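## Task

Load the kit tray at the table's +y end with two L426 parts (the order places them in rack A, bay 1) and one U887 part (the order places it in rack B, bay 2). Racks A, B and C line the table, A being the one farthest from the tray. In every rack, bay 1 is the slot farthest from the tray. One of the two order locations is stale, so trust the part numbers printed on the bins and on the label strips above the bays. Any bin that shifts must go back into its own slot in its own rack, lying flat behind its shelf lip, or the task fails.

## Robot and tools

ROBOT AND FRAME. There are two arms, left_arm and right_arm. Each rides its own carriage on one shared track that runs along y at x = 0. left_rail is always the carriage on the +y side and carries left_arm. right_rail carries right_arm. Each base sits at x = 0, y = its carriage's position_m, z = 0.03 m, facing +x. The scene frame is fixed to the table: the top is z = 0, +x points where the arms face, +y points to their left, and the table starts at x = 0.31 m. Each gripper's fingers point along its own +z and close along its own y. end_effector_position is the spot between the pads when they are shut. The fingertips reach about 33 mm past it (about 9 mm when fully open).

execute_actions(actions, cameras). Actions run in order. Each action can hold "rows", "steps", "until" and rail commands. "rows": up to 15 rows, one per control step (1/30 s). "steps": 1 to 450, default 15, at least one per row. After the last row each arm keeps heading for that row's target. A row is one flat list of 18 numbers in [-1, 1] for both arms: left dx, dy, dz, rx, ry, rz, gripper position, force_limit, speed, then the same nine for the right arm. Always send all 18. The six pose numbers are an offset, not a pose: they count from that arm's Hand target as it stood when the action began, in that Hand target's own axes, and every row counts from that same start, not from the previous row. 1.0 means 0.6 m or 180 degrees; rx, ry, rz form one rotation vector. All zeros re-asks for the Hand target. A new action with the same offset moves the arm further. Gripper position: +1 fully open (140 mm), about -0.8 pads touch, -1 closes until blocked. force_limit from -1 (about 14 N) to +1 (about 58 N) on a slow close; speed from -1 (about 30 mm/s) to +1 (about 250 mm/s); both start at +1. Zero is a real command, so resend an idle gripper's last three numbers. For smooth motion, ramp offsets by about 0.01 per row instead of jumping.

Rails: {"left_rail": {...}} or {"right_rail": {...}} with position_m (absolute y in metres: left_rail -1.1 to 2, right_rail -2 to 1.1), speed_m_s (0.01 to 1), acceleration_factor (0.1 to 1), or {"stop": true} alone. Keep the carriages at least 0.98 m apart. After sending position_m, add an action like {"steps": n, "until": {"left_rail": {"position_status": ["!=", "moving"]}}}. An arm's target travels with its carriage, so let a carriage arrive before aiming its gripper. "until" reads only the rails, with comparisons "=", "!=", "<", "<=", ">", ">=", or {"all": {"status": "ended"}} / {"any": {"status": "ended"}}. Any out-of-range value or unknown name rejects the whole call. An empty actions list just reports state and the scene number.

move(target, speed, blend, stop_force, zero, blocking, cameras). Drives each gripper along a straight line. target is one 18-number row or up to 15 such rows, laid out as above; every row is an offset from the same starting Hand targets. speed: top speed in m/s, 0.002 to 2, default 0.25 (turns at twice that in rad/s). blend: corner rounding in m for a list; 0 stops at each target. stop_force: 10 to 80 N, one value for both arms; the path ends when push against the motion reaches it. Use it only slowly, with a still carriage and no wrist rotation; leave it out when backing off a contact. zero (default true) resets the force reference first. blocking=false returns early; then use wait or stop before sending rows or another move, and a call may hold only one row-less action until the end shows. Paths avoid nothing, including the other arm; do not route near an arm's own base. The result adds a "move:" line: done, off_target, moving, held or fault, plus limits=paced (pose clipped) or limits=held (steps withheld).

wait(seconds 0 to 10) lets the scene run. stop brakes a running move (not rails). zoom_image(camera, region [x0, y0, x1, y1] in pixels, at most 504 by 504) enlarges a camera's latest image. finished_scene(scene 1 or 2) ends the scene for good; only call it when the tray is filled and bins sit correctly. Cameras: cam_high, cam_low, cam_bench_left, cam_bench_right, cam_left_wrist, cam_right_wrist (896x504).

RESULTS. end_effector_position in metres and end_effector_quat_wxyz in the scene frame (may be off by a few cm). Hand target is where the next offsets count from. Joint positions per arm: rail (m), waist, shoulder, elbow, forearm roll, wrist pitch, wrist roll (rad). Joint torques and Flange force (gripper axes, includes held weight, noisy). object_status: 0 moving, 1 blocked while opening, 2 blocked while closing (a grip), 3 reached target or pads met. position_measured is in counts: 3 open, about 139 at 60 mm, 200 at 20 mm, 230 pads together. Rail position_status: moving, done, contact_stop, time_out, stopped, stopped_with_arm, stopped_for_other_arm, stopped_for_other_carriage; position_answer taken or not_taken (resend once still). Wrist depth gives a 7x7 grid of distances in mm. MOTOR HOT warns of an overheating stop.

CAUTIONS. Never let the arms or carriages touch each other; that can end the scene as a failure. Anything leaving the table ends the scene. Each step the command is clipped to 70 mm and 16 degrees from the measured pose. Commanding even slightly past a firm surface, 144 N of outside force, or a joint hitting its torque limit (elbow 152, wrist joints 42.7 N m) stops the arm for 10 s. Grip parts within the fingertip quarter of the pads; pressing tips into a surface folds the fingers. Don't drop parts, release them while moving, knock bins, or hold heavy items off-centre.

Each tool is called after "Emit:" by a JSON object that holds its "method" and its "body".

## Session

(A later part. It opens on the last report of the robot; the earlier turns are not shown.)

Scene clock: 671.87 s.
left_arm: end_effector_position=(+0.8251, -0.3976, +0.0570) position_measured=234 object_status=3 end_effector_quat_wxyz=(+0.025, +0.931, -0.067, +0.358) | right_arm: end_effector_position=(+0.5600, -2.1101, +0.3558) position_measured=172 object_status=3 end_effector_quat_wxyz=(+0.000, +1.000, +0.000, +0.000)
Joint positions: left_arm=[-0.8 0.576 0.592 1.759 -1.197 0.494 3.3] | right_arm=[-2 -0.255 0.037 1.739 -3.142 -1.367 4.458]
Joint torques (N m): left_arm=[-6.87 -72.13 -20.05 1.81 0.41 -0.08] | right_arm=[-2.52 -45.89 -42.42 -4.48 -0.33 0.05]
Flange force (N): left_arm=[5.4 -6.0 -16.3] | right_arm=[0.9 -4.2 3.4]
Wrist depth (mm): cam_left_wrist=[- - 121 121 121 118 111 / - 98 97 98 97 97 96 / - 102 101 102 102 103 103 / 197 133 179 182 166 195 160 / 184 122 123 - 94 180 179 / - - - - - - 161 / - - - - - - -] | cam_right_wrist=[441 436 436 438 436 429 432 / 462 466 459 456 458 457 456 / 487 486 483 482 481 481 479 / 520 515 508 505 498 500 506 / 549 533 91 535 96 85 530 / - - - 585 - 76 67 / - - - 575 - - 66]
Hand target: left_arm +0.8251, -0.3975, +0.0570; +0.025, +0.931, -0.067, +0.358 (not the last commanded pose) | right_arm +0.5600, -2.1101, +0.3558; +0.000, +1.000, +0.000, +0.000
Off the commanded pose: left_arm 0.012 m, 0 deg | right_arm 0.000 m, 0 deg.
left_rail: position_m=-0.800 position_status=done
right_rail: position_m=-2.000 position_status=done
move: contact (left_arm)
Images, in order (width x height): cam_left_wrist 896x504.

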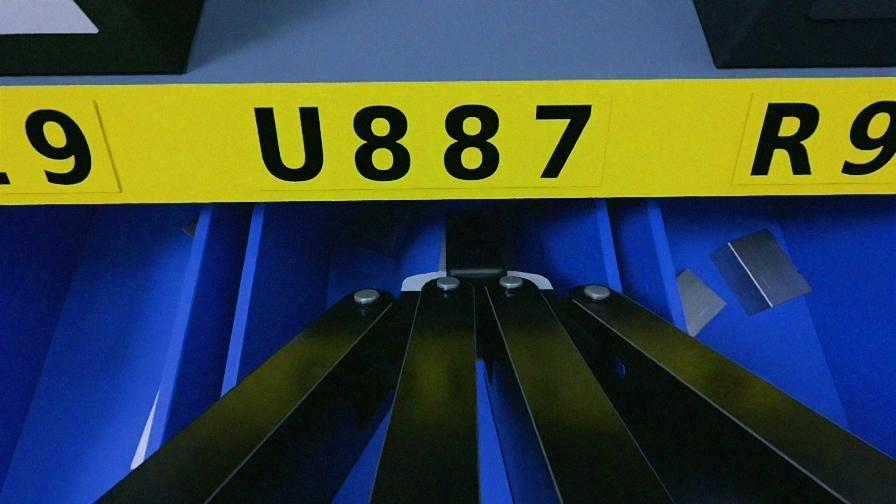

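Emit:
{"method": "move", "body": {"target": [[-0.0433,-0.0133,-0.039,0,0,0,-1,-1,0,0,0,0,0,0,0,-0.34,1,0],[-0.0098,-0.0133,-0.0762,0,0,0,-1,-1,0,0,0,0,0,0,0,-0.34,1,0],[-0.1098,-0.0133,-0.1762,0,0,0,-1,-1,0,0,0,0,0,0,0,-0.34,1,0]], "speed": [0.02,0.05,0.1], "cameras": ["cam_left_wrist"]}}

Scene clock: 682.00 s.
left_arm: end_effector_position=(+0.7078, -0.3726, +0.0913) position_measured=234 object_status=3 end_effector_quat_wxyz=(+0.025, +0.931, -0.067, +0.358) | right_arm: end_effector_position=(+0.5600, -2.1101, +0.3558) position_measured=172 object_status=3 end_effector_quat_wxyz=(+0.000, +1.000, +0.000, +0.000)
Joint positions: left_arm=[-0.8 0.704 0.463 1.903 -1.187 0.572 3.393] | right_arm=[-2 -0.255 0.037 1.739 -3.142 -1.367 4.458]
Joint torques (N m): left_arm=[-4.77 -75.34 -28.31 0.17 0.85 -0.05] | right_arm=[-2.26 -46.02 -42.24 -4.44 -0.36 0.05]
Flange force (N): left_arm=[-4.5 -4.4 -2.7] | right_arm=[1.3 -3.7 3.6]
Wrist depth (mm): cam_left_wrist=[198 262 251 264 266 262 191 / 188 265 213 266 245 252 187 / - 246 226 250 237 247 - / 189 233 232 149 235 232 202 / 198 211 - - 94 226 - / - - - - - - - / - - - - - - -] | cam_right_wrist=[441 436 437 460 433 435 432 / 462 464 460 456 455 457 453 / 488 486 485 487 479 484 478 / 516 509 508 504 499 509 504 / 546 538 91 532 96 85 529 / 595 - - 582 - 76 67 / - - - 579 - - 66]
Hand target: left_arm +0.7077, -0.3726, +0.0913; +0.025, +0.931, -0.067, +0.358 | right_arm +0.5600, -2.1101, +0.3558; +0.000, +1.000, +0.000, +0.000
Off the commanded pose: left_arm 0.000 m, 0 deg | right_arm 0.000 m, 0 deg.
left_rail: position_m=-0.800 position_status=done
right_rail: position_m=-2.000 position_status=done
move: done
Images, in order (width x height): cam_left_wrist 896x504.

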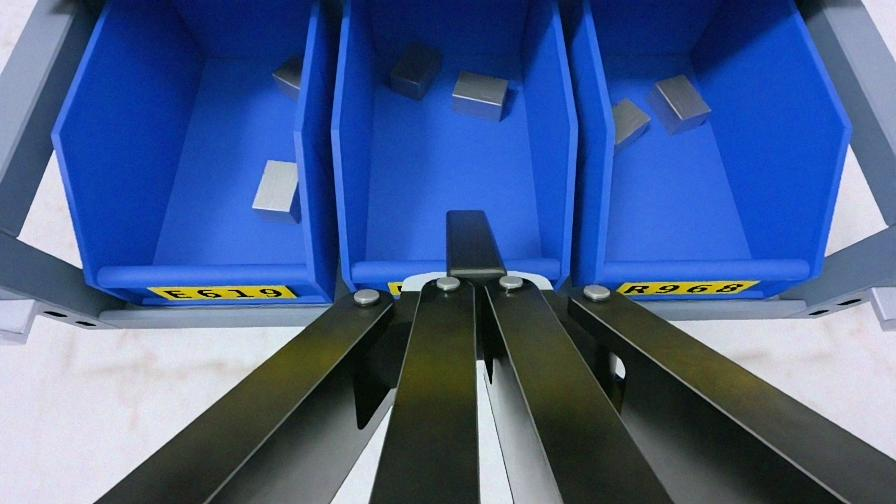

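Emit:
{"method": "move", "body": {"target": [0.1028,0.002,0.0865,-0.042,-0.0332,0.0518,-0.3,1,0,0,0,0,0,0,0,-0.34,1,0], "speed": 0.1, "cameras": ["cam_left_wrist"]}}

Scene clock: 708.47 s.
left_arm: end_effector_position=(+0.7873, -0.3853, +0.0941) position_measured=167 object_status=3 end_effector_quat_wxyz=(+0.054, +0.936, -0.167, +0.305) | right_arm: end_effector_position=(+0.5600, -2.1101, +0.3558) position_measured=172 object_status=3 end_effector_quat_wxyz=(+0.000, +1.000, +0.000, +0.000)
Joint positions: left_arm=[-0.8 0.629 0.563 1.67 -0.843 0.715 3.155] | right_arm=[-2 -0.255 0.037 1.739 -3.142 -1.367 4.458]
Joint torques (N m): left_arm=[-4.84 -89.07 -32.64 1.23 0.4 -0.05] | right_arm=[-2.52 -46.01 -42.21 -4.44 -0.38 0.09]
Flange force (N): left_arm=[-5.0 -3.6 -1.6] | right_arm=[0.6 -4.2 2.7]
Wrist depth (mm): cam_left_wrist=[120 154 159 161 159 147 151 / 133 135 138 142 147 151 - / 134 138 186 228 226 238 170 / 195 228 165 229 164 232 192 / - 224 92 220 115 90 187 / - - - 212 - - - / - - - - - - -] | cam_right_wrist=[438 436 441 439 434 438 432 / 462 460 458 458 458 449 454 / 487 487 483 471 478 479 478 / 516 513 506 506 496 503 504 / 550 536 91 116 96 85 529 / 598 - - 579 - 76 67 / - - - 572 - - 66]
Hand target: left_arm +0.7873, -0.3853, +0.0941; +0.054, +0.936, -0.167, +0.305 | right_arm +0.5600, -2.1101, +0.3558; +0.000, +1.000, +0.000, +0.000
Off the commanded pose: left_arm 0.000 m, 0 deg | right_arm 0.000 m, 0 deg.
left_rail: position_m=-0.800 position_status=done
right_rail: position_m=-2.000 position_status=done
move: done
Images, in order (width x height): cam_left_wrist 896x504.

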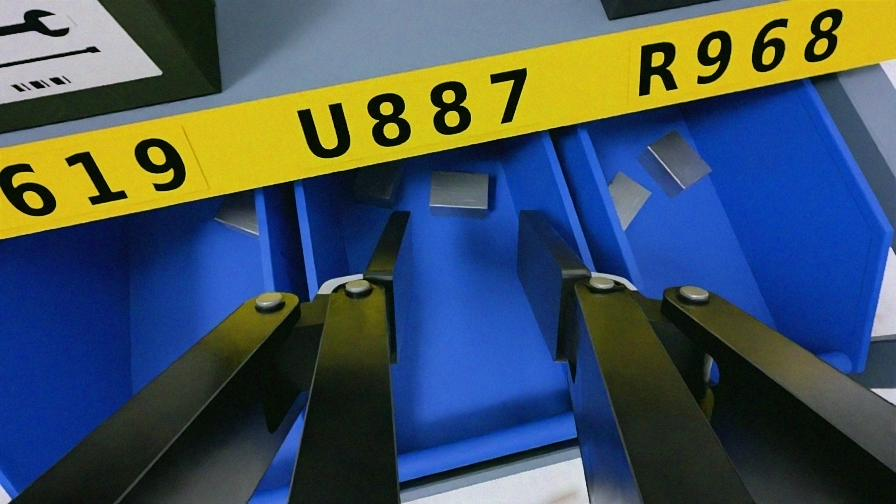

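Emit:
{"method": "move", "body": {"target": [0,-0.0015,0.1,0,0,0,-0.3,1,0,0,0,0,0,0,0,-0.34,1,0], "speed": 0.03, "stop_force": 12, "cameras": ["cam_left_wrist"]}}

Scene clock: 717.27 s.
left_arm: end_effector_position=(+0.8152, -0.3946, +0.0541) position_measured=167 object_status=3 end_effector_quat_wxyz=(+0.054, +0.936, -0.167, +0.305) | right_arm: end_effector_position=(+0.5600, -2.1101, +0.3558) position_measured=172 object_status=3 end_effector_quat_wxyz=(+0.000, +1.000, +0.000, +0.000)
Joint positions: left_arm=[-0.8 0.599 0.625 1.652 -0.884 0.668 3.183] | right_arm=[-2 -0.255 0.037 1.739 -3.142 -1.367 4.458]
Joint torques (N m): left_arm=[-8.55 -71.3 -22.39 2.89 -1.36 0.39] | right_arm=[-2.41 -45.9 -42.19 -4.46 -0.38 0.07]
Flange force (N): left_arm=[4.3 -1.4 -27.5] | right_arm=[1.3 -4.2 3.1]
Wrist depth (mm): cam_left_wrist=[- 112 111 109 96 98 101 / - 89 91 96 99 105 152 / - 94 96 181 139 192 167 / 188 122 160 187 134 190 188 / 180 179 92 181 135 90 179 / - - - 175 - - - / - - - 166 - - -] | cam_right_wrist=[439 443 439 435 436 435 432 / 461 464 459 458 454 456 456 / 487 489 486 482 482 469 475 / 507 516 506 506 146 503 510 / 546 535 91 535 96 84 532 / 590 - - 564 - 76 67 / - - - 578 - - 66]
Hand target: left_arm +0.8152, -0.3946, +0.0541; +0.054, +0.936, -0.167, +0.305 (not the last commanded pose) | right_arm +0.5600, -2.1101, +0.3558; +0.000, +1.000, +0.000, +0.000
Off the commanded pose: left_arm 0.010 m, 0 deg | right_arm 0.000 m, 0 deg.
left_rail: position_m=-0.800 position_status=done
right_rail: position_m=-2.000 position_status=done
move: contact (left_arm)
Images, in order (width x height): cam_left_wrist 896x504.

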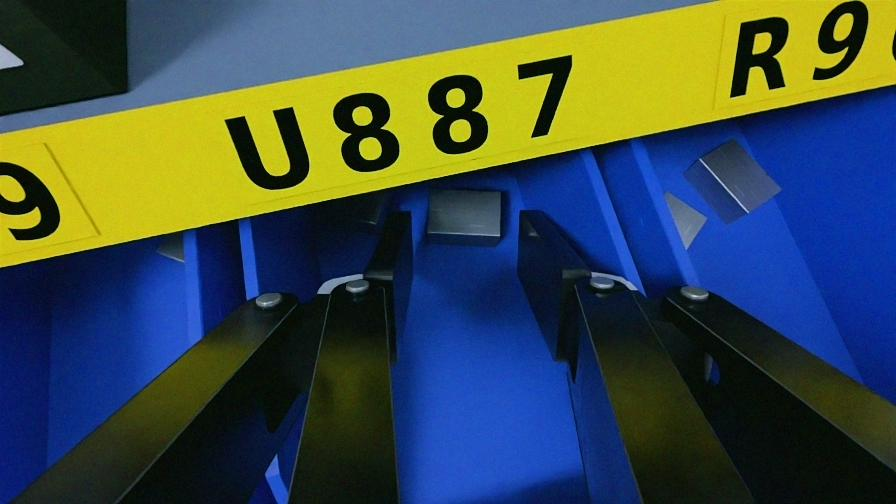

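Emit:
{"method": "move", "body": {"target": [[0,0,-0.066,0,0,0,-0.3,1,0,0,0,0,0,0,0,-0.34,1,0],[-0.024,0,-0.066,0,0.0556,0,-0.3,1,0,0,0,0,0,0,0,-0.34,1,0]], "speed": 0.08, "cameras": ["cam_left_wrist"]}}

Emit:
{"method": "move", "body": {"target": [0,0,0.0833,0,0,0,-0.3,1,0,0,0,0,0,0,0,-0.34,1,0], "speed": 0.03, "stop_force": 12, "cameras": ["cam_left_wrist"]}}

Scene clock: 757.77 s.
left_arm: end_effector_position=(+0.7824, -0.3826, +0.0777) position_measured=167 object_status=3 end_effector_quat_wxyz=(+0.068, +0.906, -0.161, +0.385) | right_arm: end_effector_position=(+0.5600, -2.1101, +0.3558) position_measured=172 object_status=3 end_effector_quat_wxyz=(+0.000, +1.000, +0.000, +0.000)
Joint positions: left_arm=[-0.8 0.685 0.592 1.747 -1.197 0.729 3.523] | right_arm=[-2 -0.255 0.037 1.739 -3.142 -1.367 4.458]
Joint torques (N m): left_arm=[-5.32 -87.86 -28.97 -0.06 1.12 -0.03] | right_arm=[-2.02 -45.99 -42.3 -4.42 -0.39 0.08]
Flange force (N): left_arm=[-5.3 -3.9 -3.3] | right_arm=[0.5 -3.4 3.0]
Wrist depth (mm): cam_left_wrist=[- 158 156 139 143 149 156 / 127 130 137 143 199 - 182 / 195 223 199 225 189 233 173 / 201 220 152 218 148 221 182 / - - 92 204 135 90 188 / - - - 190 - - - / - - - - - - -] | cam_right_wrist=[439 438 437 435 433 433 432 / 465 459 462 454 455 457 459 / 489 489 487 483 473 479 479 / 518 515 505 509 144 511 506 / 556 - 91 526 96 85 532 / 589 - - 575 - 76 67 / - - - 579 - - 66]
Hand target: left_arm +0.7824, -0.3826, +0.0776; +0.068, +0.906, -0.161, +0.385 | right_arm +0.5600, -2.1101, +0.3558; +0.000, +1.000, +0.000, +0.000
Off the commanded pose: left_arm 0.000 m, 0 deg | right_arm 0.000 m, 0 deg.
left_rail: position_m=-0.800 position_status=done
right_rail: position_m=-2.000 position_status=done
move: done
Images, in order (width x height): cam_left_wrist 896x504.

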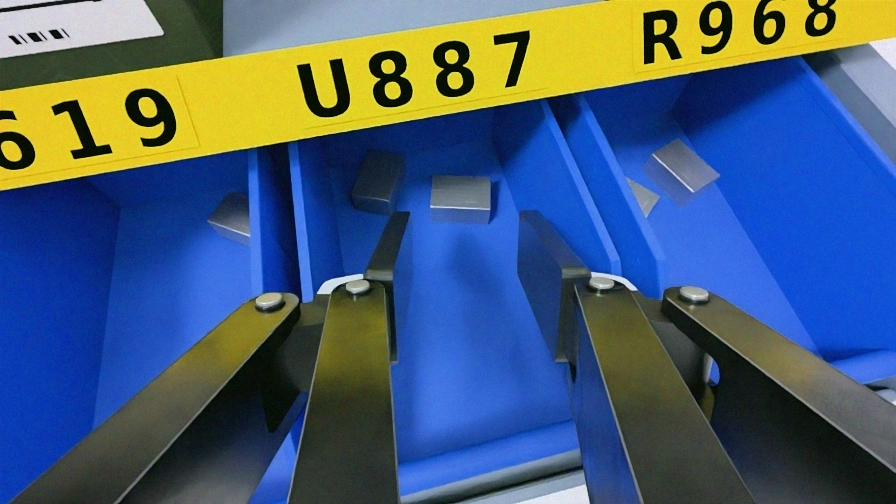

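Scene clock: 759.77 s.
left_arm: end_effector_position=(+0.7999, -0.3888, +0.0600) position_measured=167 object_status=3 end_effector_quat_wxyz=(+0.068, +0.906, -0.161, +0.386) | right_arm: end_effector_position=(+0.5600, -2.1101, +0.3558) position_measured=172 object_status=3 end_effector_quat_wxyz=(+0.000, +1.000, +0.000, +0.000)
Joint positions: left_arm=[-0.8 0.664 0.623 1.733 -1.224 0.709 3.539] | right_arm=[-2 -0.255 0.037 1.739 -3.142 -1.367 4.458]
Joint torques (N m): left_arm=[-8.41 -72.68 -19.39 1.41 0.75 -0.51] | right_arm=[-2.44 -46.09 -42.33 -4.42 -0.38 0.06]
Flange force (N): left_arm=[5.9 -3.9 -19.4] | right_arm=[1.3 -4.0 3.5]
Wrist depth (mm): cam_left_wrist=[- 131 111 114 119 124 129 / 105 110 113 118 171 218 174 / 189 113 198 220 181 204 172 / 195 138 180 195 140 202 - / 186 189 91 187 134 90 180 / - - - 176 - - - / - - - 163 - - -] | cam_right_wrist=[439 441 438 433 435 432 432 / 462 457 461 459 456 458 463 / 487 487 484 481 486 477 483 / 517 515 509 503 499 503 504 / 549 - 91 535 96 85 538 / - - - 573 - 76 67 / - - - 576 - - 66]
Hand target: left_arm +0.7999, -0.3888, +0.0600; +0.068, +0.906, -0.161, +0.386 (not the last commanded pose) | right_arm +0.5600, -2.1101, +0.3558; +0.000, +1.000, +0.000, +0.000
Off the commanded pose: left_arm 0.024 m, 0 deg | right_arm 0.000 m, 0 deg.
left_rail: position_m=-0.800 position_status=done
right_rail: position_m=-2.000 position_status=done
move: contact (left_arm)
Images, in order (width x height): cam_left_wrist 896x504.

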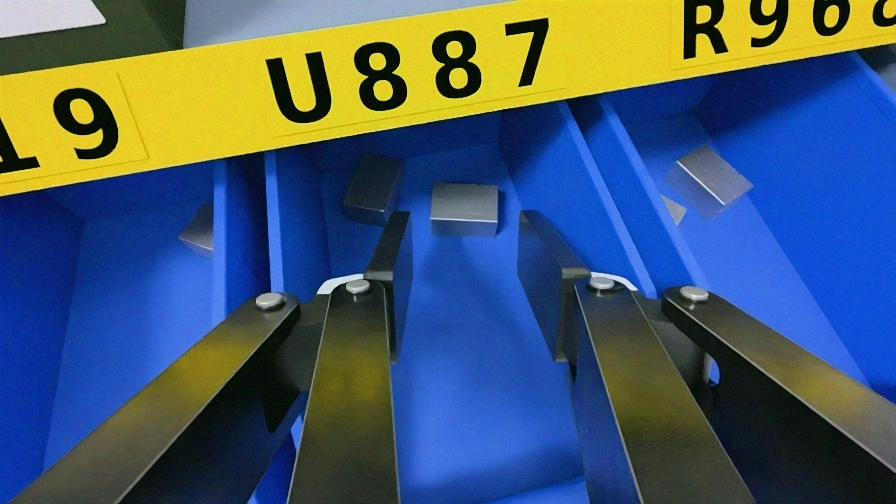

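Emit:
{"method": "move", "body": {"target": [[0,0,-0.05,0,0,0,-1,1,0,0,0,0,0,0,0,-0.34,1,0],[0.0243,0,-0.022,0,0,0,-1,1,0,0,0,0,0,0,0,-0.34,1,0]], "speed": 0.06, "cameras": ["cam_left_wrist"]}}

Emit:
{"method": "move", "body": {"target": [0,0,0.075,0,0,0,-1,1,0,0,0,0,0,0,0,-0.34,1,0], "speed": 0.015, "stop_force": 12, "cameras": ["cam_left_wrist"]}}

Scene clock: 783.27 s.
left_arm: end_effector_position=(+0.8004, -0.3890, +0.0797) position_measured=233 object_status=3 end_effector_quat_wxyz=(+0.068, +0.906, -0.161, +0.386) | right_arm: end_effector_position=(+0.5600, -2.1101, +0.3558) position_measured=172 object_status=3 end_effector_quat_wxyz=(+0.000, +1.000, +0.000, +0.000)
Joint positions: left_arm=[-0.8 0.663 0.601 1.726 -1.193 0.719 3.497] | right_arm=[-2 -0.255 0.037 1.739 -3.142 -1.367 4.458]
Joint torques (N m): left_arm=[-5.16 -89.23 -29.45 -0.02 1.06 -0.04] | right_arm=[-2.57 -46.19 -42.34 -4.44 -0.37 0.06]
Flange force (N): left_arm=[-4.7 -3.5 -2.4] | right_arm=[1.5 -3.9 3.6]
Wrist depth (mm): cam_left_wrist=[114 127 159 160 160 142 144 / 128 124 127 131 137 143 166 / 122 126 132 235 213 221 183 / 195 218 214 215 196 216 183 / 199 206 - - 94 206 - / - - - - - - 192 / - - - - - - -] | cam_right_wrist=[443 439 439 435 441 436 428 / 463 463 468 462 459 454 451 / 488 486 484 482 490 486 488 / 509 515 504 506 497 506 508 / 550 529 91 528 96 85 519 / 595 - - 579 - 76 67 / - - - 582 - - 66]
Hand target: left_arm +0.8004, -0.3891, +0.0797; +0.068, +0.906, -0.161, +0.386 | right_arm +0.5600, -2.1101, +0.3558; +0.000, +1.000, +0.000, +0.000
Off the commanded pose: left_arm 0.000 m, 0 deg | right_arm 0.000 m, 0 deg.
left_rail: position_m=-0.800 position_status=done
right_rail: position_m=-2.000 position_status=done
move: done
Images, in order (width x height): cam_left_wrist 896x504.

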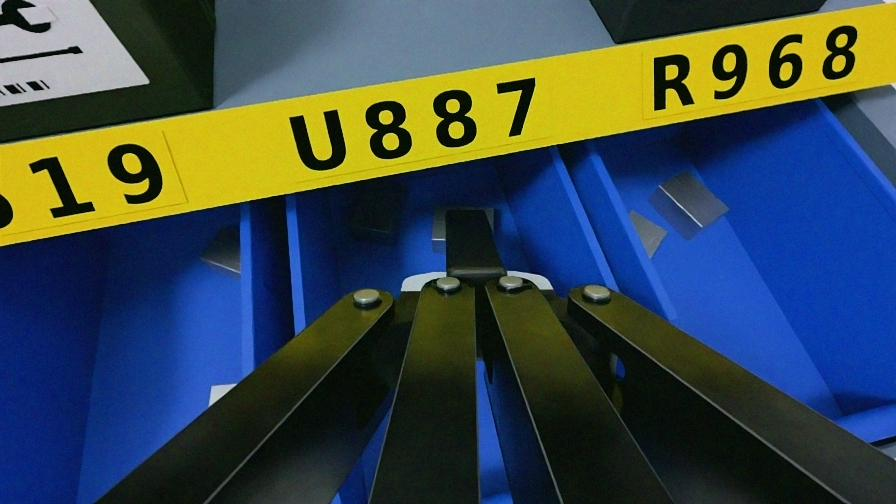

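Scene clock: 786.90 s.
left_arm: end_effector_position=(+0.8309, -0.4002, +0.0485) position_measured=233 object_status=3 end_effector_quat_wxyz=(+0.068, +0.906, -0.161, +0.386) | right_arm: end_effector_position=(+0.5600, -2.1101, +0.3558) position_measured=172 object_status=3 end_effector_quat_wxyz=(+0.000, +1.000, +0.000, +0.000)
Joint positions: left_arm=[-0.8 0.628 0.656 1.7 -1.238 0.685 3.524] | right_arm=[-2 -0.255 0.037 1.739 -3.142 -1.367 4.458]
Joint torques (N m): left_arm=[-5.12 -92.9 -28.48 -0.13 1.07 -0.07] | right_arm=[-2.26 -45.92 -42.26 -4.44 -0.36 0.08]
Flange force (N): left_arm=[-5.0 -4.2 -3.0] | right_arm=[1.4 -3.8 3.1]
Wrist depth (mm): cam_left_wrist=[- 116 113 116 113 94 97 / - 83 85 88 93 97 102 / - 85 88 93 118 - 150 / 182 89 175 175 142 182 176 / 176 104 117 - 94 - 175 / 162 - - - - - 165 / - - - - - - -] | cam_right_wrist=[448 442 443 429 433 437 435 / 460 464 466 456 459 451 456 / 490 483 484 489 482 477 478 / 518 516 507 498 145 508 505 / 549 - 91 113 96 85 503 / - - - 580 - 76 67 / - - - 579 - - 66]
Hand target: left_arm +0.8309, -0.4002, +0.0485; +0.068, +0.906, -0.161, +0.386 | right_arm +0.5600, -2.1101, +0.3558; +0.000, +1.000, +0.000, +0.000
Off the commanded pose: left_arm 0.000 m, 0 deg | right_arm 0.000 m, 0 deg.
left_rail: position_m=-0.800 position_status=done
right_rail: position_m=-2.000 position_status=done
move: done
Images, in order (width x height): cam_left_wrist 896x504.

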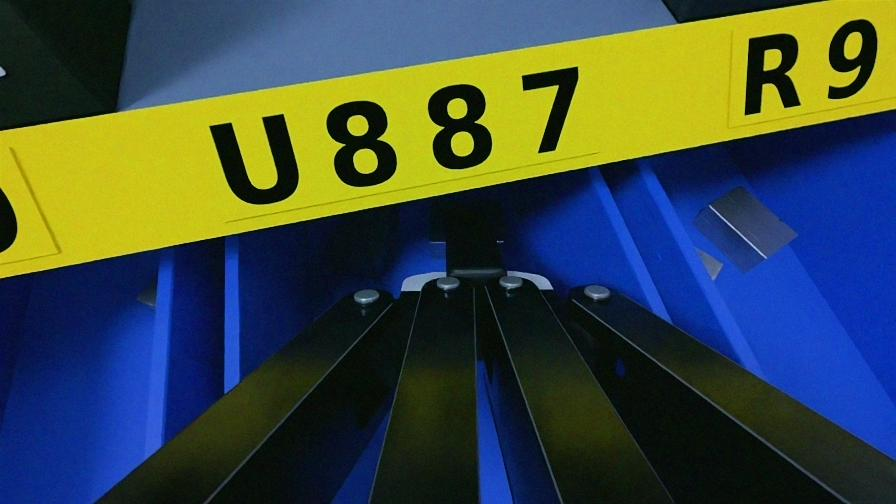

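Emit:
{"method": "move", "body": {"target": [0,0,-0.2,0,0,0,-1,1,0,0,0,0,0,0,0,-0.34,1,0], "speed": 0.1, "cameras": ["cam_left_wrist"]}}

Emit:
{"method": "zoom_image", "body": {"camera": "cam_left_wrist", "region": [250, 60, 600, 300]}}

Scene clock: 815.43 s.
left_arm: end_effector_position=(+0.7497, -0.3705, +0.1316) position_measured=233 object_status=3 end_effector_quat_wxyz=(+0.068, +0.906, -0.161, +0.386) | right_arm: end_effector_position=(+0.5600, -2.1101, +0.3558) position_measured=172 object_status=3 end_effector_quat_wxyz=(+0.000, +1.000, +0.000, +0.000)
Joint positions: left_arm=[-0.8 0.726 0.514 1.757 -1.116 0.785 3.45] | right_arm=[-2 -0.255 0.037 1.739 -3.142 -1.367 4.458]
Joint torques (N m): left_arm=[-5.15 -82.97 -31.24 0.13 1.01 -0.04] | right_arm=[-2.19 -45.91 -42.3 -4.44 -0.4 0.07]
Flange force (N): left_arm=[-4.7 -2.8 -2.5] | right_arm=[0.7 -3.9 3.2]
Wrist depth (mm): cam_left_wrist=[169 174 235 236 220 216 - / 188 191 202 202 210 220 - / 185 194 258 295 307 295 314 / 203 274 270 133 279 279 - / 190 254 - - 94 248 208 / 179 - - - - - - / - - - - - - -] | cam_right_wrist=[439 439 438 434 438 434 430 / 464 464 459 459 457 456 454 / 486 481 487 484 483 478 478 / 517 515 511 502 145 512 502 / 544 - 90 533 96 85 533 / - - - 589 - 76 67 / - - - 579 - - 66]
Hand target: left_arm +0.7497, -0.3704, +0.1317; +0.068, +0.906, -0.161, +0.386 | right_arm +0.5600, -2.1101, +0.3558; +0.000, +1.000, +0.000, +0.000
Off the commanded pose: left_arm 0.000 m, 0 deg | right_arm 0.000 m, 0 deg.
left_rail: position_m=-0.800 position_status=done
right_rail: position_m=-2.000 position_status=done
move: done
Images, in order (width x height): cam_left_wrist 896x504.

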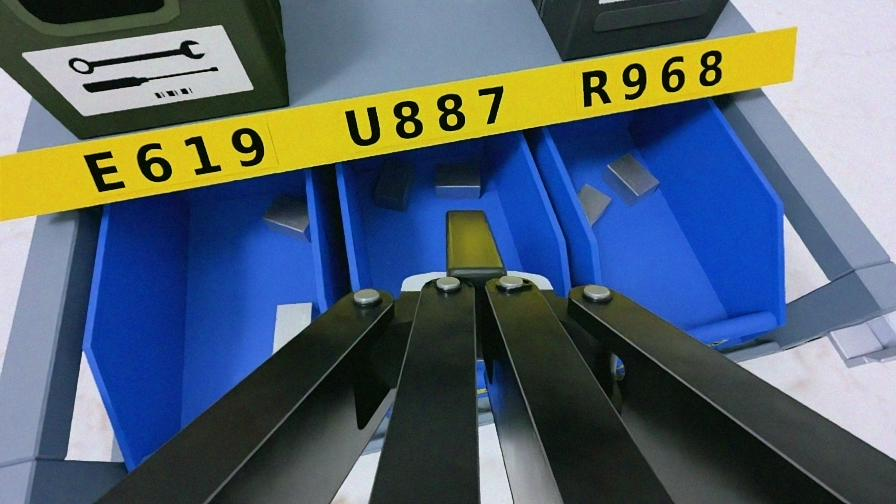

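Scaled by 1.440 from the camera's 896x504 image, which has a finer 1280x720 frame.

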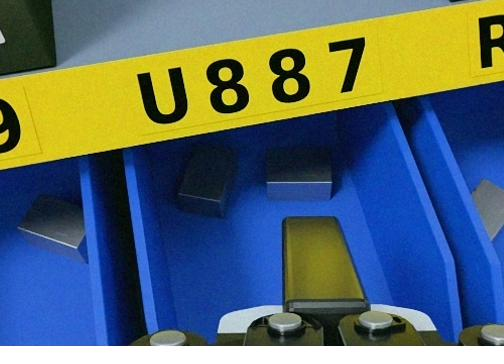

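Emit:
{"method": "move", "body": {"target": [-0.012,-0.001,0.0548,0,0.0889,0,-1,1,0,0,0,0,0,0,0,-0.34,1,0], "speed": 0.1, "cameras": ["cam_left_wrist"]}}

Emit:
{"method": "move", "body": {"target": [0,0,0.1333,0,0,0,-1,1,0,0,0,0,0,0,0,-0.34,1,0], "speed": 0.03, "stop_force": 12, "cameras": ["cam_left_wrist"]}}

Scene clock: 848.13 s.
left_arm: end_effector_position=(+0.7674, -0.3763, +0.1037) position_measured=233 object_status=3 end_effector_quat_wxyz=(+0.090, +0.843, -0.150, +0.508) | right_arm: end_effector_position=(+0.5600, -2.1101, +0.3558) position_measured=172 object_status=3 end_effector_quat_wxyz=(+0.000, +1.000, +0.000, +0.000)
Joint positions: left_arm=[-0.8 0.77 0.618 1.826 -1.563 0.921 3.9] | right_arm=[-2 -0.255 0.037 1.739 -3.142 -1.367 4.458]
Joint torques (N m): left_arm=[-5.27 -85.97 -25.25 -1.36 2.06 -0.06] | right_arm=[-2.6 -45.85 -42.37 -4.43 -0.36 0.04]
Flange force (N): left_arm=[-3.6 -2.9 -5.1] | right_arm=[0.1 -4.9 3.2]
Wrist depth (mm): cam_left_wrist=[160 161 265 276 206 220 - / 168 173 216 190 196 206 - / 166 171 181 266 231 229 207 / - 256 243 148 233 230 195 / - 246 - - 94 227 200 / - - - - - - 186 / - - - - - - -] | cam_right_wrist=[443 437 442 435 435 433 431 / 464 462 460 459 448 458 451 / 488 488 483 480 478 482 476 / 518 506 521 505 500 506 499 / 547 - 91 115 96 85 529 / 598 - - 580 - 76 65 / - - - 579 - - 66]
Hand target: left_arm +0.7674, -0.3763, +0.1037; +0.090, +0.843, -0.150, +0.508 | right_arm +0.5600, -2.1101, +0.3558; +0.000, +1.000, +0.000, +0.000
Off the commanded pose: left_arm 0.000 m, 0 deg | right_arm 0.000 m, 0 deg.
left_rail: position_m=-0.800 position_status=done
right_rail: position_m=-2.000 position_status=done
move: done
Images, in order (width x height): cam_left_wrist 896x504.

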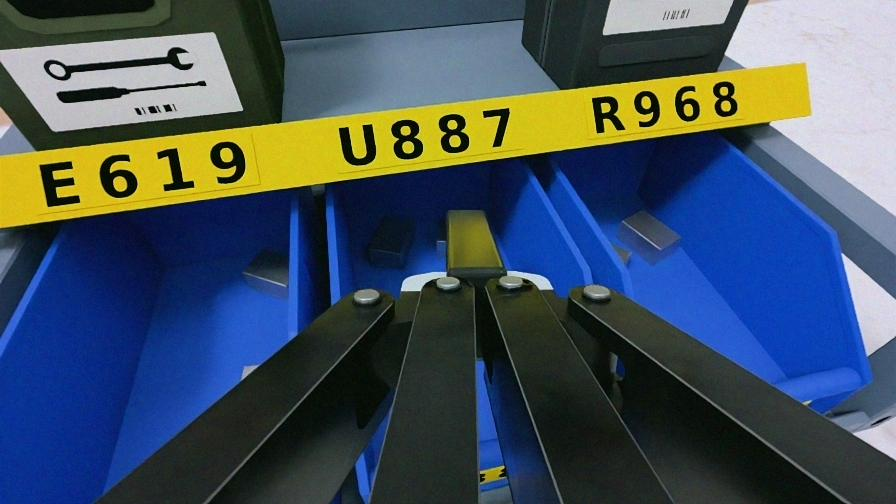

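Scene clock: 851.43 s.
left_arm: end_effector_position=(+0.8338, -0.4007, +0.0663) position_measured=233 object_status=3 end_effector_quat_wxyz=(+0.090, +0.843, -0.150, +0.508) | right_arm: end_effector_position=(+0.5600, -2.1101, +0.3558) position_measured=172 object_status=3 end_effector_quat_wxyz=(+0.000, +1.000, +0.000, +0.000)
Joint positions: left_arm=[-0.8 0.685 0.698 1.766 -1.646 0.868 3.928] | right_arm=[-2 -0.255 0.037 1.739 -3.142 -1.367 4.458]
Joint torques (N m): left_arm=[-5.1 -92.46 -24.63 -1.49 2.13 -0.03] | right_arm=[-2.47 -46.07 -42.32 -4.43 -0.4 0.08]
Flange force (N): left_arm=[-3.8 -4.1 -4.6] | right_arm=[1.0 -4.1 3.4]
Wrist depth (mm): cam_left_wrist=[- 183 182 182 169 135 142 / - 144 142 114 117 122 129 / - 103 106 112 119 208 166 / - 104 193 149 154 228 189 / 188 128 111 - 94 187 185 / 172 - - - - - 172 / - - - - - - -] | cam_right_wrist=[439 435 432 436 437 432 433 / 465 463 436 456 452 458 454 / 487 488 483 483 481 485 478 / 513 516 - 504 142 511 508 / 549 534 91 116 96 85 528 / 598 - - 578 - 76 67 / - - - 578 - - 66]
Hand target: left_arm +0.8338, -0.4007, +0.0663; +0.090, +0.843, -0.150, +0.508 | right_arm +0.5600, -2.1101, +0.3558; +0.000, +1.000, +0.000, +0.000
Off the commanded pose: left_arm 0.000 m, 0 deg | right_arm 0.000 m, 0 deg.
left_rail: position_m=-0.800 position_status=done
right_rail: position_m=-2.000 position_status=done
move: done
Images, in order (width x height): cam_left_wrist 896x504.

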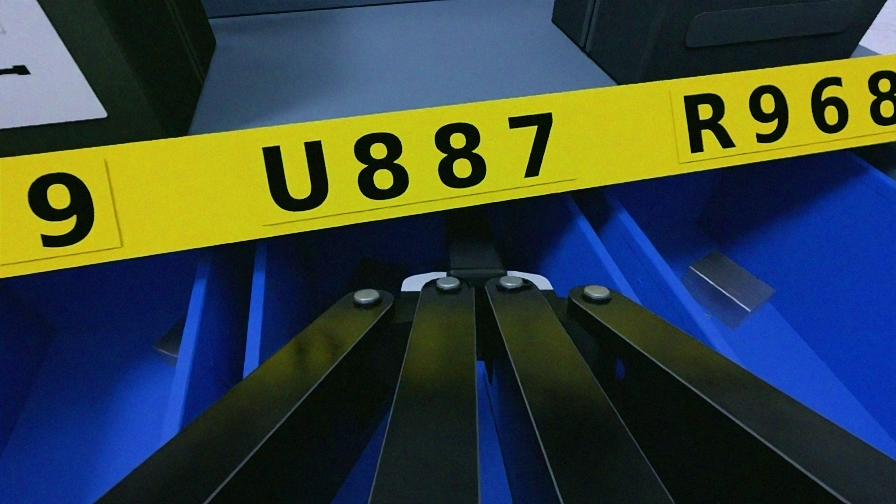

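Emit:
{"method": "move", "body": {"target": [-0.0442,0,0.0235,0,0,0,-1,1,0,0,0,0,0,0,0,-0.34,1,0], "speed": 0.015, "stop_force": 15, "cameras": ["cam_left_wrist"]}}

Scene clock: 860.10 s.
left_arm: end_effector_position=(+0.8339, -0.4007, +0.0505) position_measured=233 object_status=3 end_effector_quat_wxyz=(+0.090, +0.843, -0.150, +0.508) | right_arm: end_effector_position=(+0.5600, -2.1101, +0.3558) position_measured=172 object_status=3 end_effector_quat_wxyz=(+0.000, +1.000, +0.000, +0.000)
Joint positions: left_arm=[-0.8 0.685 0.719 1.768 -1.665 0.87 3.957] | right_arm=[-2 -0.255 0.037 1.739 -3.142 -1.367 4.458]
Joint torques (N m): left_arm=[-8.21 -70.42 -13.49 1.85 -3.08 -0.05] | right_arm=[-2.29 -46.05 -42.28 -4.46 -0.38 0.08]
Flange force (N): left_arm=[16.6 -2.5 -21.6] | right_arm=[1.4 -3.5 3.5]
Wrist depth (mm): cam_left_wrist=[101 131 153 144 106 112 117 / - 93 96 101 105 112 118 / - 93 137 188 137 204 153 / 166 123 185 183 141 183 - / 177 98 - - 94 - 176 / - - - - - - 156 / - - - - - - -] | cam_right_wrist=[442 441 436 435 432 434 433 / 463 454 460 460 455 456 454 / 485 493 483 483 481 480 475 / 519 519 509 505 146 509 505 / 544 - 91 115 96 85 528 / 599 - - 579 - 76 67 / - - - 580 - - 66]
Hand target: left_arm +0.8339, -0.4007, +0.0505; +0.090, +0.843, -0.150, +0.508 (not the last commanded pose) | right_arm +0.5600, -2.1101, +0.3558; +0.000, +1.000, +0.000, +0.000
Off the commanded pose: left_arm 0.014 m, 0 deg | right_arm 0.000 m, 0 deg.
left_rail: position_m=-0.800 position_status=done
right_rail: position_m=-2.000 position_status=done
move: contact (left_arm)
Images, in order (width x height): cam_left_wrist 896x504.

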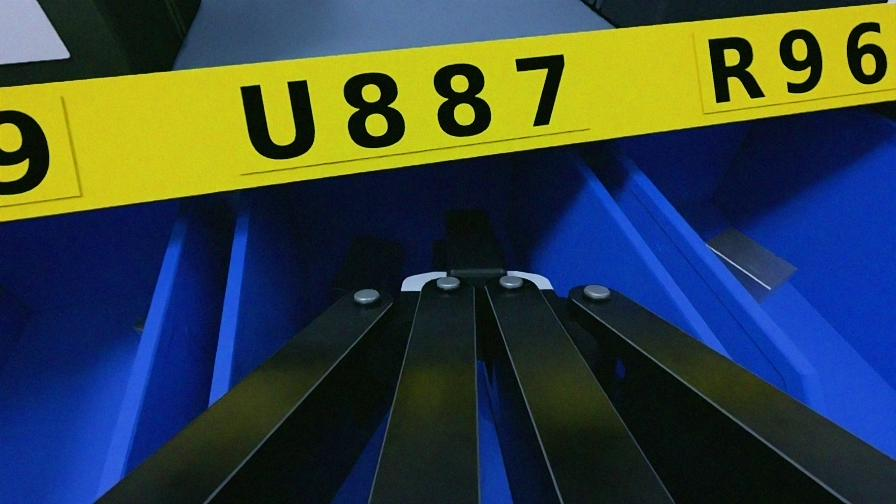

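Emit:
{"method": "move", "body": {"target": [[-0.0387,0.0107,-0.0718,0,0,0,-1,1,0,0,0,0,0,0,0,-0.34,1,0],[0.0055,0.0107,-0.0953,0,0,0,-1,1,0,0,0,0,0,0,0,-0.34,1,0],[0.0055,0.0107,-0.2,0,0,0,-1,1,0,0,0,0,0,0,0,-0.34,1,0]], "speed": [0.02,0.05,0.1], "cameras": ["cam_left_wrist"]}}

Scene clock: 870.67 s.
left_arm: end_effector_position=(+0.7336, -0.3707, +0.1095) position_measured=233 object_status=3 end_effector_quat_wxyz=(+0.090, +0.843, -0.150, +0.508) | right_arm: end_effector_position=(+0.5600, -2.1101, +0.3558) position_measured=172 object_status=3 end_effector_quat_wxyz=(+0.000, +1.000, +0.000, +0.000)
Joint positions: left_arm=[-0.8 0.81 0.591 1.864 -1.541 0.947 3.915] | right_arm=[-2 -0.255 0.037 1.739 -3.142 -1.367 4.458]
Joint torques (N m): left_arm=[-5.19 -83.5 -24.7 -1.29 2.1 -0.09] | right_arm=[-2.59 -46.05 -42.32 -4.43 -0.38 0.06]
Flange force (N): left_arm=[-4.1 -3.1 -5.0] | right_arm=[0.4 -4.9 3.0]
Wrist depth (mm): cam_left_wrist=[- 194 277 291 238 235 - / 191 199 207 216 229 239 - / 192 265 285 298 328 - 213 / 191 282 271 149 243 272 195 / - 245 94 - 94 208 - / - - - - - - - / - - - - - - -] | cam_right_wrist=[440 439 435 436 429 435 431 / 460 460 458 459 460 459 458 / 489 487 487 483 480 479 478 / 517 515 516 504 497 507 505 / 549 533 91 527 96 85 527 / - - - 579 - 76 67 / - - - 582 - - 66]
Hand target: left_arm +0.7336, -0.3707, +0.1095; +0.090, +0.843, -0.150, +0.508 | right_arm +0.5600, -2.1101, +0.3558; +0.000, +1.000, +0.000, +0.000
Off the commanded pose: left_arm 0.000 m, 0 deg | right_arm 0.000 m, 0 deg.
left_rail: position_m=-0.800 position_status=done
right_rail: position_m=-2.000 position_status=done
move: done
Images, in order (width x height): cam_left_wrist 896x504.

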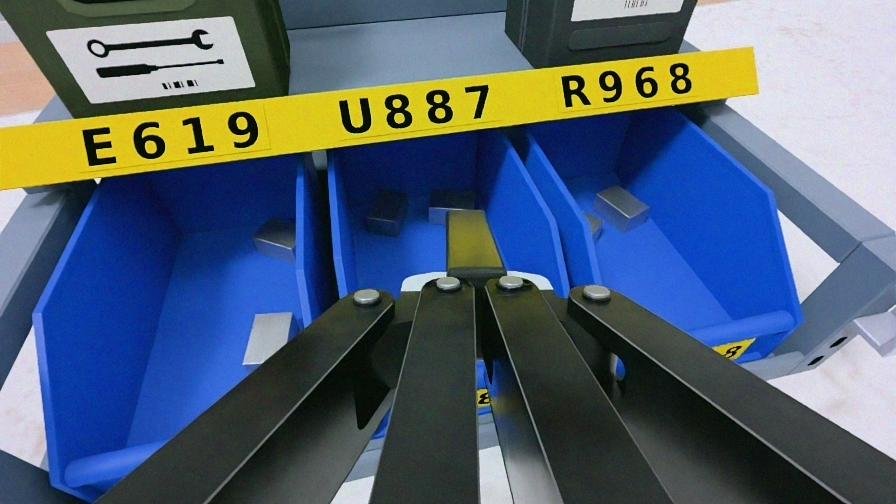

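Emit:
{"method": "move", "body": {"target": [[0.1917,0.011,-0.1382,0,0,0,-1,1,0,0,0,0,0,0,0,-0.34,1,0],[0.1917,0.011,-0.1382,0.3029,-0.2453,-0.5041,-0.45,1,0,0,0,0,0,0,0,-0.34,1,0]], "speed": 0.3, "cameras": ["cam_left_wrist"]}}

Scene clock: 937.93 s.
left_arm: end_effector_position=(+0.7129, -0.3703, +0.2499) position_measured=186 object_status=0 end_effector_quat_wxyz=(+0.001, +0.756, +0.655, +0.001) | right_arm: end_effector_position=(+0.5600, -2.1101, +0.3558) position_measured=172 object_status=3 end_effector_quat_wxyz=(+0.000, +1.000, +0.000, +0.000)
Joint positions: left_arm=[-0.8 0.501 0.49 1.348 -0.001 1.302 0.645] | right_arm=[-2 -0.255 0.037 1.739 -3.142 -1.367 4.458]
Joint torques (N m): left_arm=[-5.17 -91.15 -41.22 4.2 0.35 -0.06] | right_arm=[-2.25 -45.96 -42.3 -4.43 -0.37 0.09]
Flange force (N): left_arm=[5.5 -2.6 1.8] | right_arm=[0.2 -3.8 2.8]
Wrist depth (mm): cam_left_wrist=[- - - 334 331 245 - / - - - - 354 263 265 / - - - - - 278 279 / - - - 171 288 292 290 / 442 - 92 - - 96 275 / - - - - - - 208 / - - - - - - -] | cam_right_wrist=[441 439 437 433 433 431 427 / 461 463 459 463 458 457 457 / 488 483 484 483 479 479 478 / 509 515 508 506 498 511 502 / 555 532 91 536 96 85 529 / - - - 586 - 76 67 / - - - 580 - - 66]
Hand target: left_arm +0.7129, -0.3703, +0.2499; +0.001, +0.756, +0.655, +0.001 | right_arm +0.5600, -2.1101, +0.3558; +0.000, +1.000, +0.000, +0.000
Off the commanded pose: left_arm 0.000 m, 0 deg | right_arm 0.000 m, 0 deg.
left_rail: position_m=-0.800 position_status=done
right_rail: position_m=-2.000 position_status=done
move: done
Images, in order (width x height): cam_left_wrist 896x504.

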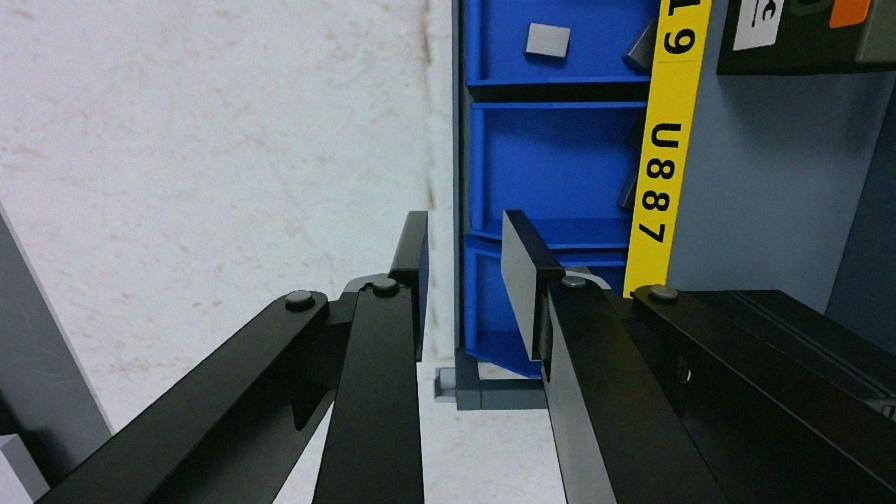

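Emit:
{"method": "move", "body": {"target": [-0.0083,0.02,0.2167,0,0,0,-0.45,1,0,0,0,0,0,0,0,-0.34,1,0], "speed": 0.15, "cameras": ["cam_left_wrist"]}}

Emit:
{"method": "zoom_image", "body": {"camera": "cam_left_wrist", "region": [350, 0, 750, 300]}}

Scene clock: 950.20 s.
left_arm: end_effector_position=(+0.7244, -0.3769, +0.1199) position_measured=186 object_status=3 end_effector_quat_wxyz=(+0.001, +0.756, +0.655, +0.001) | right_arm: end_effector_position=(+0.5600, -2.1101, +0.3558) position_measured=172 object_status=3 end_effector_quat_wxyz=(+0.000, +1.000, +0.000, +0.000)
Joint positions: left_arm=[-0.8 0.488 0.576 1.459 -0.001 1.104 0.632] | right_arm=[-2 -0.255 0.037 1.739 -3.142 -1.367 4.458]
Joint torques (N m): left_arm=[-5.12 -95.82 -38.21 3.9 0.36 -0.06] | right_arm=[-2.47 -46.04 -42.29 -4.45 -0.38 0.06]
Flange force (N): left_arm=[5.6 -3.5 1.7] | right_arm=[0.6 -4.4 3.3]
Wrist depth (mm): cam_left_wrist=[- 223 - 212 213 212 129 / - - - - 229 230 136 / 246 - 255 239 243 241 144 / - - - 171 253 241 153 / - 275 91 - - 96 167 / - - - - - - 178 / - - - - - - -] | cam_right_wrist=[439 436 438 437 434 435 429 / 461 462 460 456 454 457 456 / 487 484 486 476 482 480 480 / 519 513 503 506 494 510 503 / 547 - 91 536 96 85 529 / 595 - - 587 - 76 67 / - - - 580 - - 66]
Hand target: left_arm +0.7244, -0.3769, +0.1199; +0.001, +0.756, +0.655, +0.001 | right_arm +0.5600, -2.1101, +0.3558; +0.000, +1.000, +0.000, +0.000
Off the commanded pose: left_arm 0.000 m, 0 deg | right_arm 0.000 m, 0 deg.
left_rail: position_m=-0.800 position_status=done
right_rail: position_m=-2.000 position_status=done
move: done
Images, in order (width x height): cam_left_wrist 896x504.

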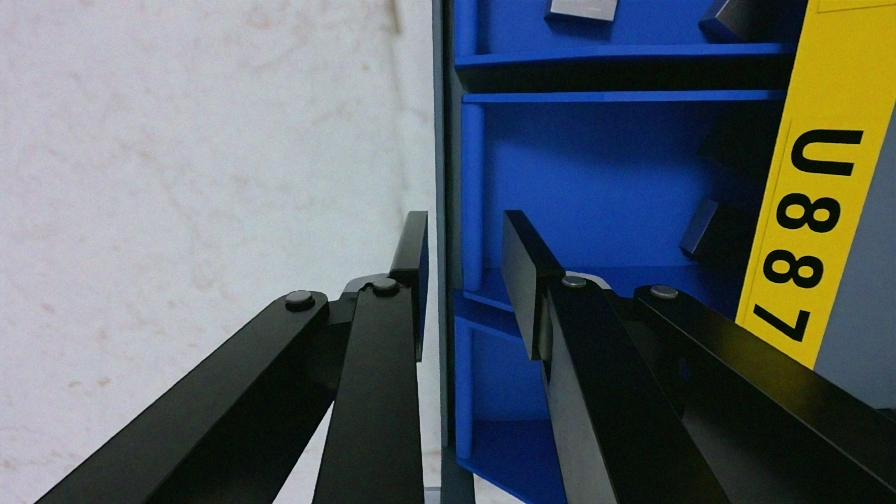

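Scaled by 1.260 from the camera's 896x504 image, which has a finer 1280x720 frame.

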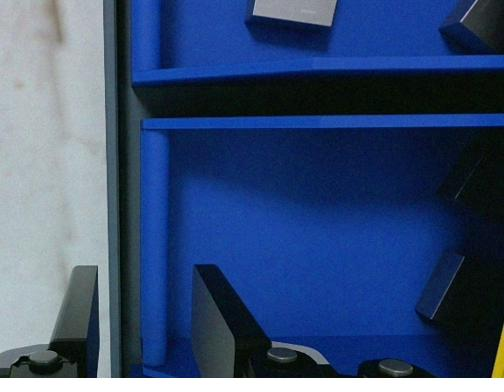

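Emit:
{"method": "move", "body": {"target": [0,0.01,0.1,0,0,0,-0.45,1,0,0,0,0,0,0,0,-0.34,1,0], "speed": 0.03, "stop_force": 10, "cameras": ["cam_left_wrist"]}}

Scene clock: 966.10 s.
left_arm: end_effector_position=(+0.7305, -0.3777, +0.0599) position_measured=186 object_status=3 end_effector_quat_wxyz=(+0.001, +0.756, +0.655, +0.001) | right_arm: end_effector_position=(+0.5600, -2.1101, +0.3558) position_measured=172 object_status=3 end_effector_quat_wxyz=(+0.000, +1.000, +0.000, +0.000)
Joint positions: left_arm=[-0.8 0.484 0.63 1.489 -0.001 1.021 0.628] | right_arm=[-2 -0.255 0.037 1.739 -3.142 -1.367 4.458]
Joint torques (N m): left_arm=[-4.98 -98.77 -36.49 3.72 0.33 -0.05] | right_arm=[-2.56 -45.8 -42.38 -4.44 -0.4 0.07]
Flange force (N): left_arm=[5.3 -2.9 2.0] | right_arm=[0.8 -4.4 3.4]
Wrist depth (mm): cam_left_wrist=[- - - 153 140 146 149 / - - - - 176 175 174 / - - - 179 182 183 169 / - - - 171 191 192 182 / - - 92 184 - 96 - / - - - 201 - - - / - - - 215 - - -] | cam_right_wrist=[439 439 435 434 434 434 432 / 462 466 457 456 453 456 455 / 491 486 484 485 482 479 479 / 511 512 - 502 498 505 504 / 551 533 91 533 96 84 530 / 587 - - 578 - 76 67 / - - - 580 - - 66]
Hand target: left_arm +0.7305, -0.3777, +0.0599; +0.001, +0.756, +0.655, +0.001 | right_arm +0.5600, -2.1101, +0.3558; +0.000, +1.000, +0.000, +0.000
Off the commanded pose: left_arm 0.000 m, 0 deg | right_arm 0.000 m, 0 deg.
left_rail: position_m=-0.800 position_status=done
right_rail: position_m=-2.000 position_status=done
move: done
Images, in order (width x height): cam_left_wrist 896x504.

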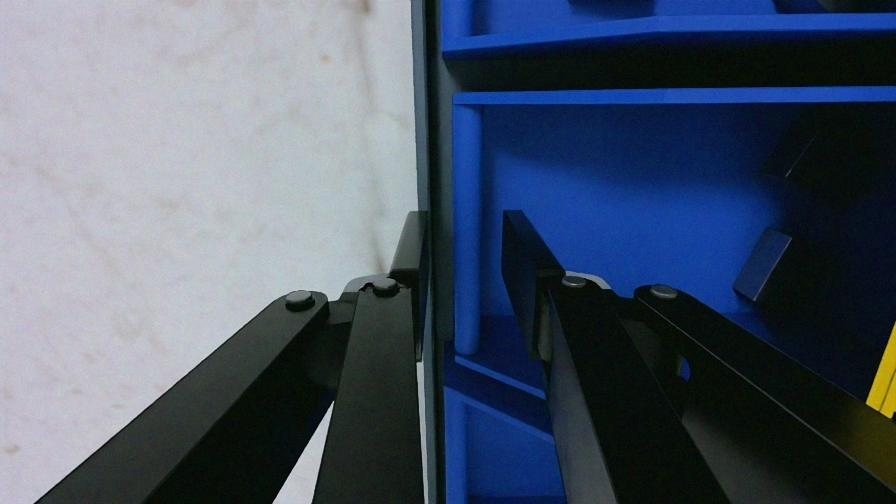

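Emit:
{"method": "move", "body": {"target": [0,0,0.03,0,0,0,-0.45,1,0,0,0,0,0,0,0,-0.34,1,0], "speed": 0.015, "stop_force": 10, "cameras": ["cam_left_wrist","cam_low"]}}

Emit:
{"method": "zoom_image", "body": {"camera": "cam_left_wrist", "region": [350, 50, 650, 350]}}

Scene clock: 979.47 s.
left_arm: end_effector_position=(+0.7305, -0.3777, +0.0545) position_measured=186 object_status=3 end_effector_quat_wxyz=(+0.001, +0.756, +0.655, +0.001) | right_arm: end_effector_position=(+0.5600, -2.1101, +0.3558) position_measured=172 object_status=3 end_effector_quat_wxyz=(+0.000, +1.000, +0.000, +0.000)
Joint positions: left_arm=[-0.8 0.484 0.634 1.492 -0.001 1.013 0.628] | right_arm=[-2 -0.255 0.037 1.739 -3.142 -1.367 4.458]
Joint torques (N m): left_arm=[-8.54 -81.78 -31.53 2.42 -2.83 -0.03] | right_arm=[-2.55 -45.95 -42.31 -4.43 -0.35 0.07]
Flange force (N): left_arm=[3.5 -12.5 -20.2] | right_arm=[0.1 -4.5 3.4]
Wrist depth (mm): cam_left_wrist=[- - 170 157 157 146 147 / - 179 175 168 170 169 169 / - 183 186 175 178 178 165 / - - - 172 148 189 179 / - - 92 184 - 97 179 / - - - 179 - - - / - - - 187 - - -] | cam_right_wrist=[439 439 435 435 436 435 434 / 464 463 459 454 459 455 452 / 487 487 485 477 477 475 469 / 512 513 506 508 142 506 512 / 546 - 91 534 96 85 529 / - - - 561 - 76 67 / - - - 580 - - 66]
Hand target: left_arm +0.7305, -0.3777, +0.0545; +0.001, +0.756, +0.655, +0.001 (not the last commanded pose) | right_arm +0.5600, -2.1101, +0.3558; +0.000, +1.000, +0.000, +0.000
Off the commanded pose: left_arm 0.013 m, 0 deg | right_arm 0.000 m, 0 deg.
left_rail: position_m=-0.800 position_status=done
right_rail: position_m=-2.000 position_status=done
move: contact (left_arm)
Images, in order (width x height): cam_low 896x504, cam_left_wrist 896x504.

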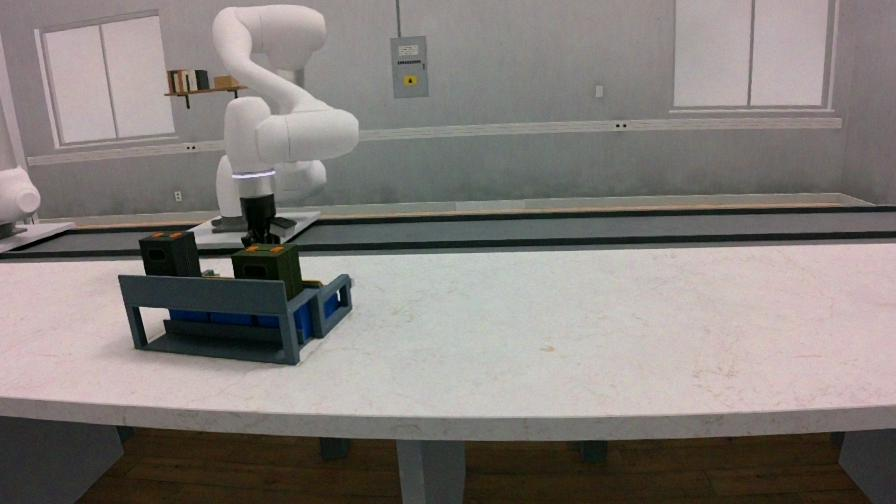

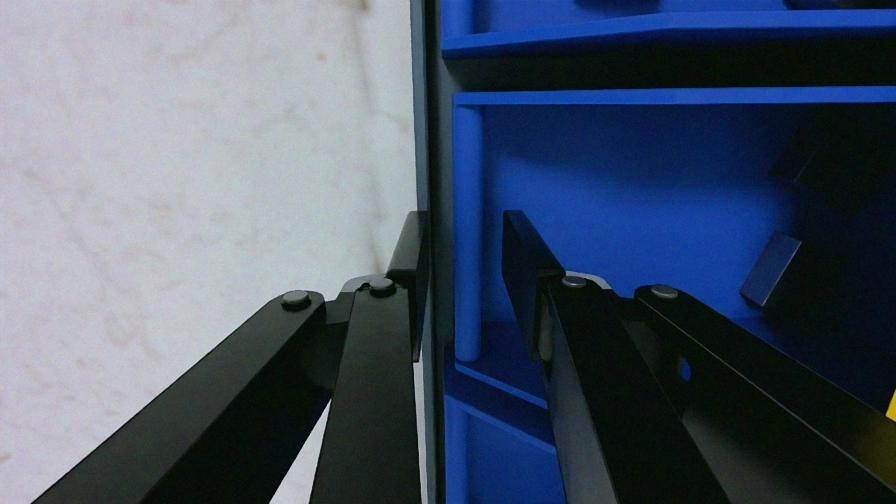

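Scaled by 1.680 from the camera's 896x504 image, which has a finer 1280x720 frame.

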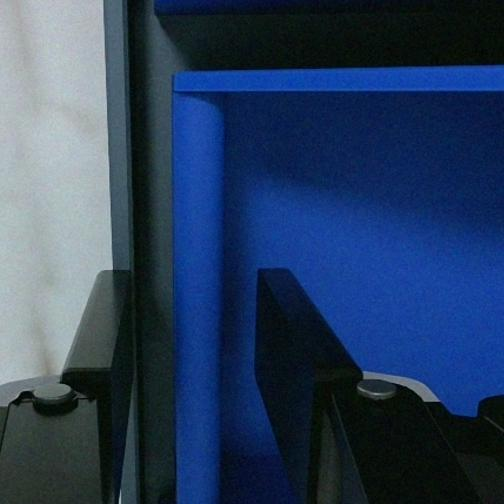

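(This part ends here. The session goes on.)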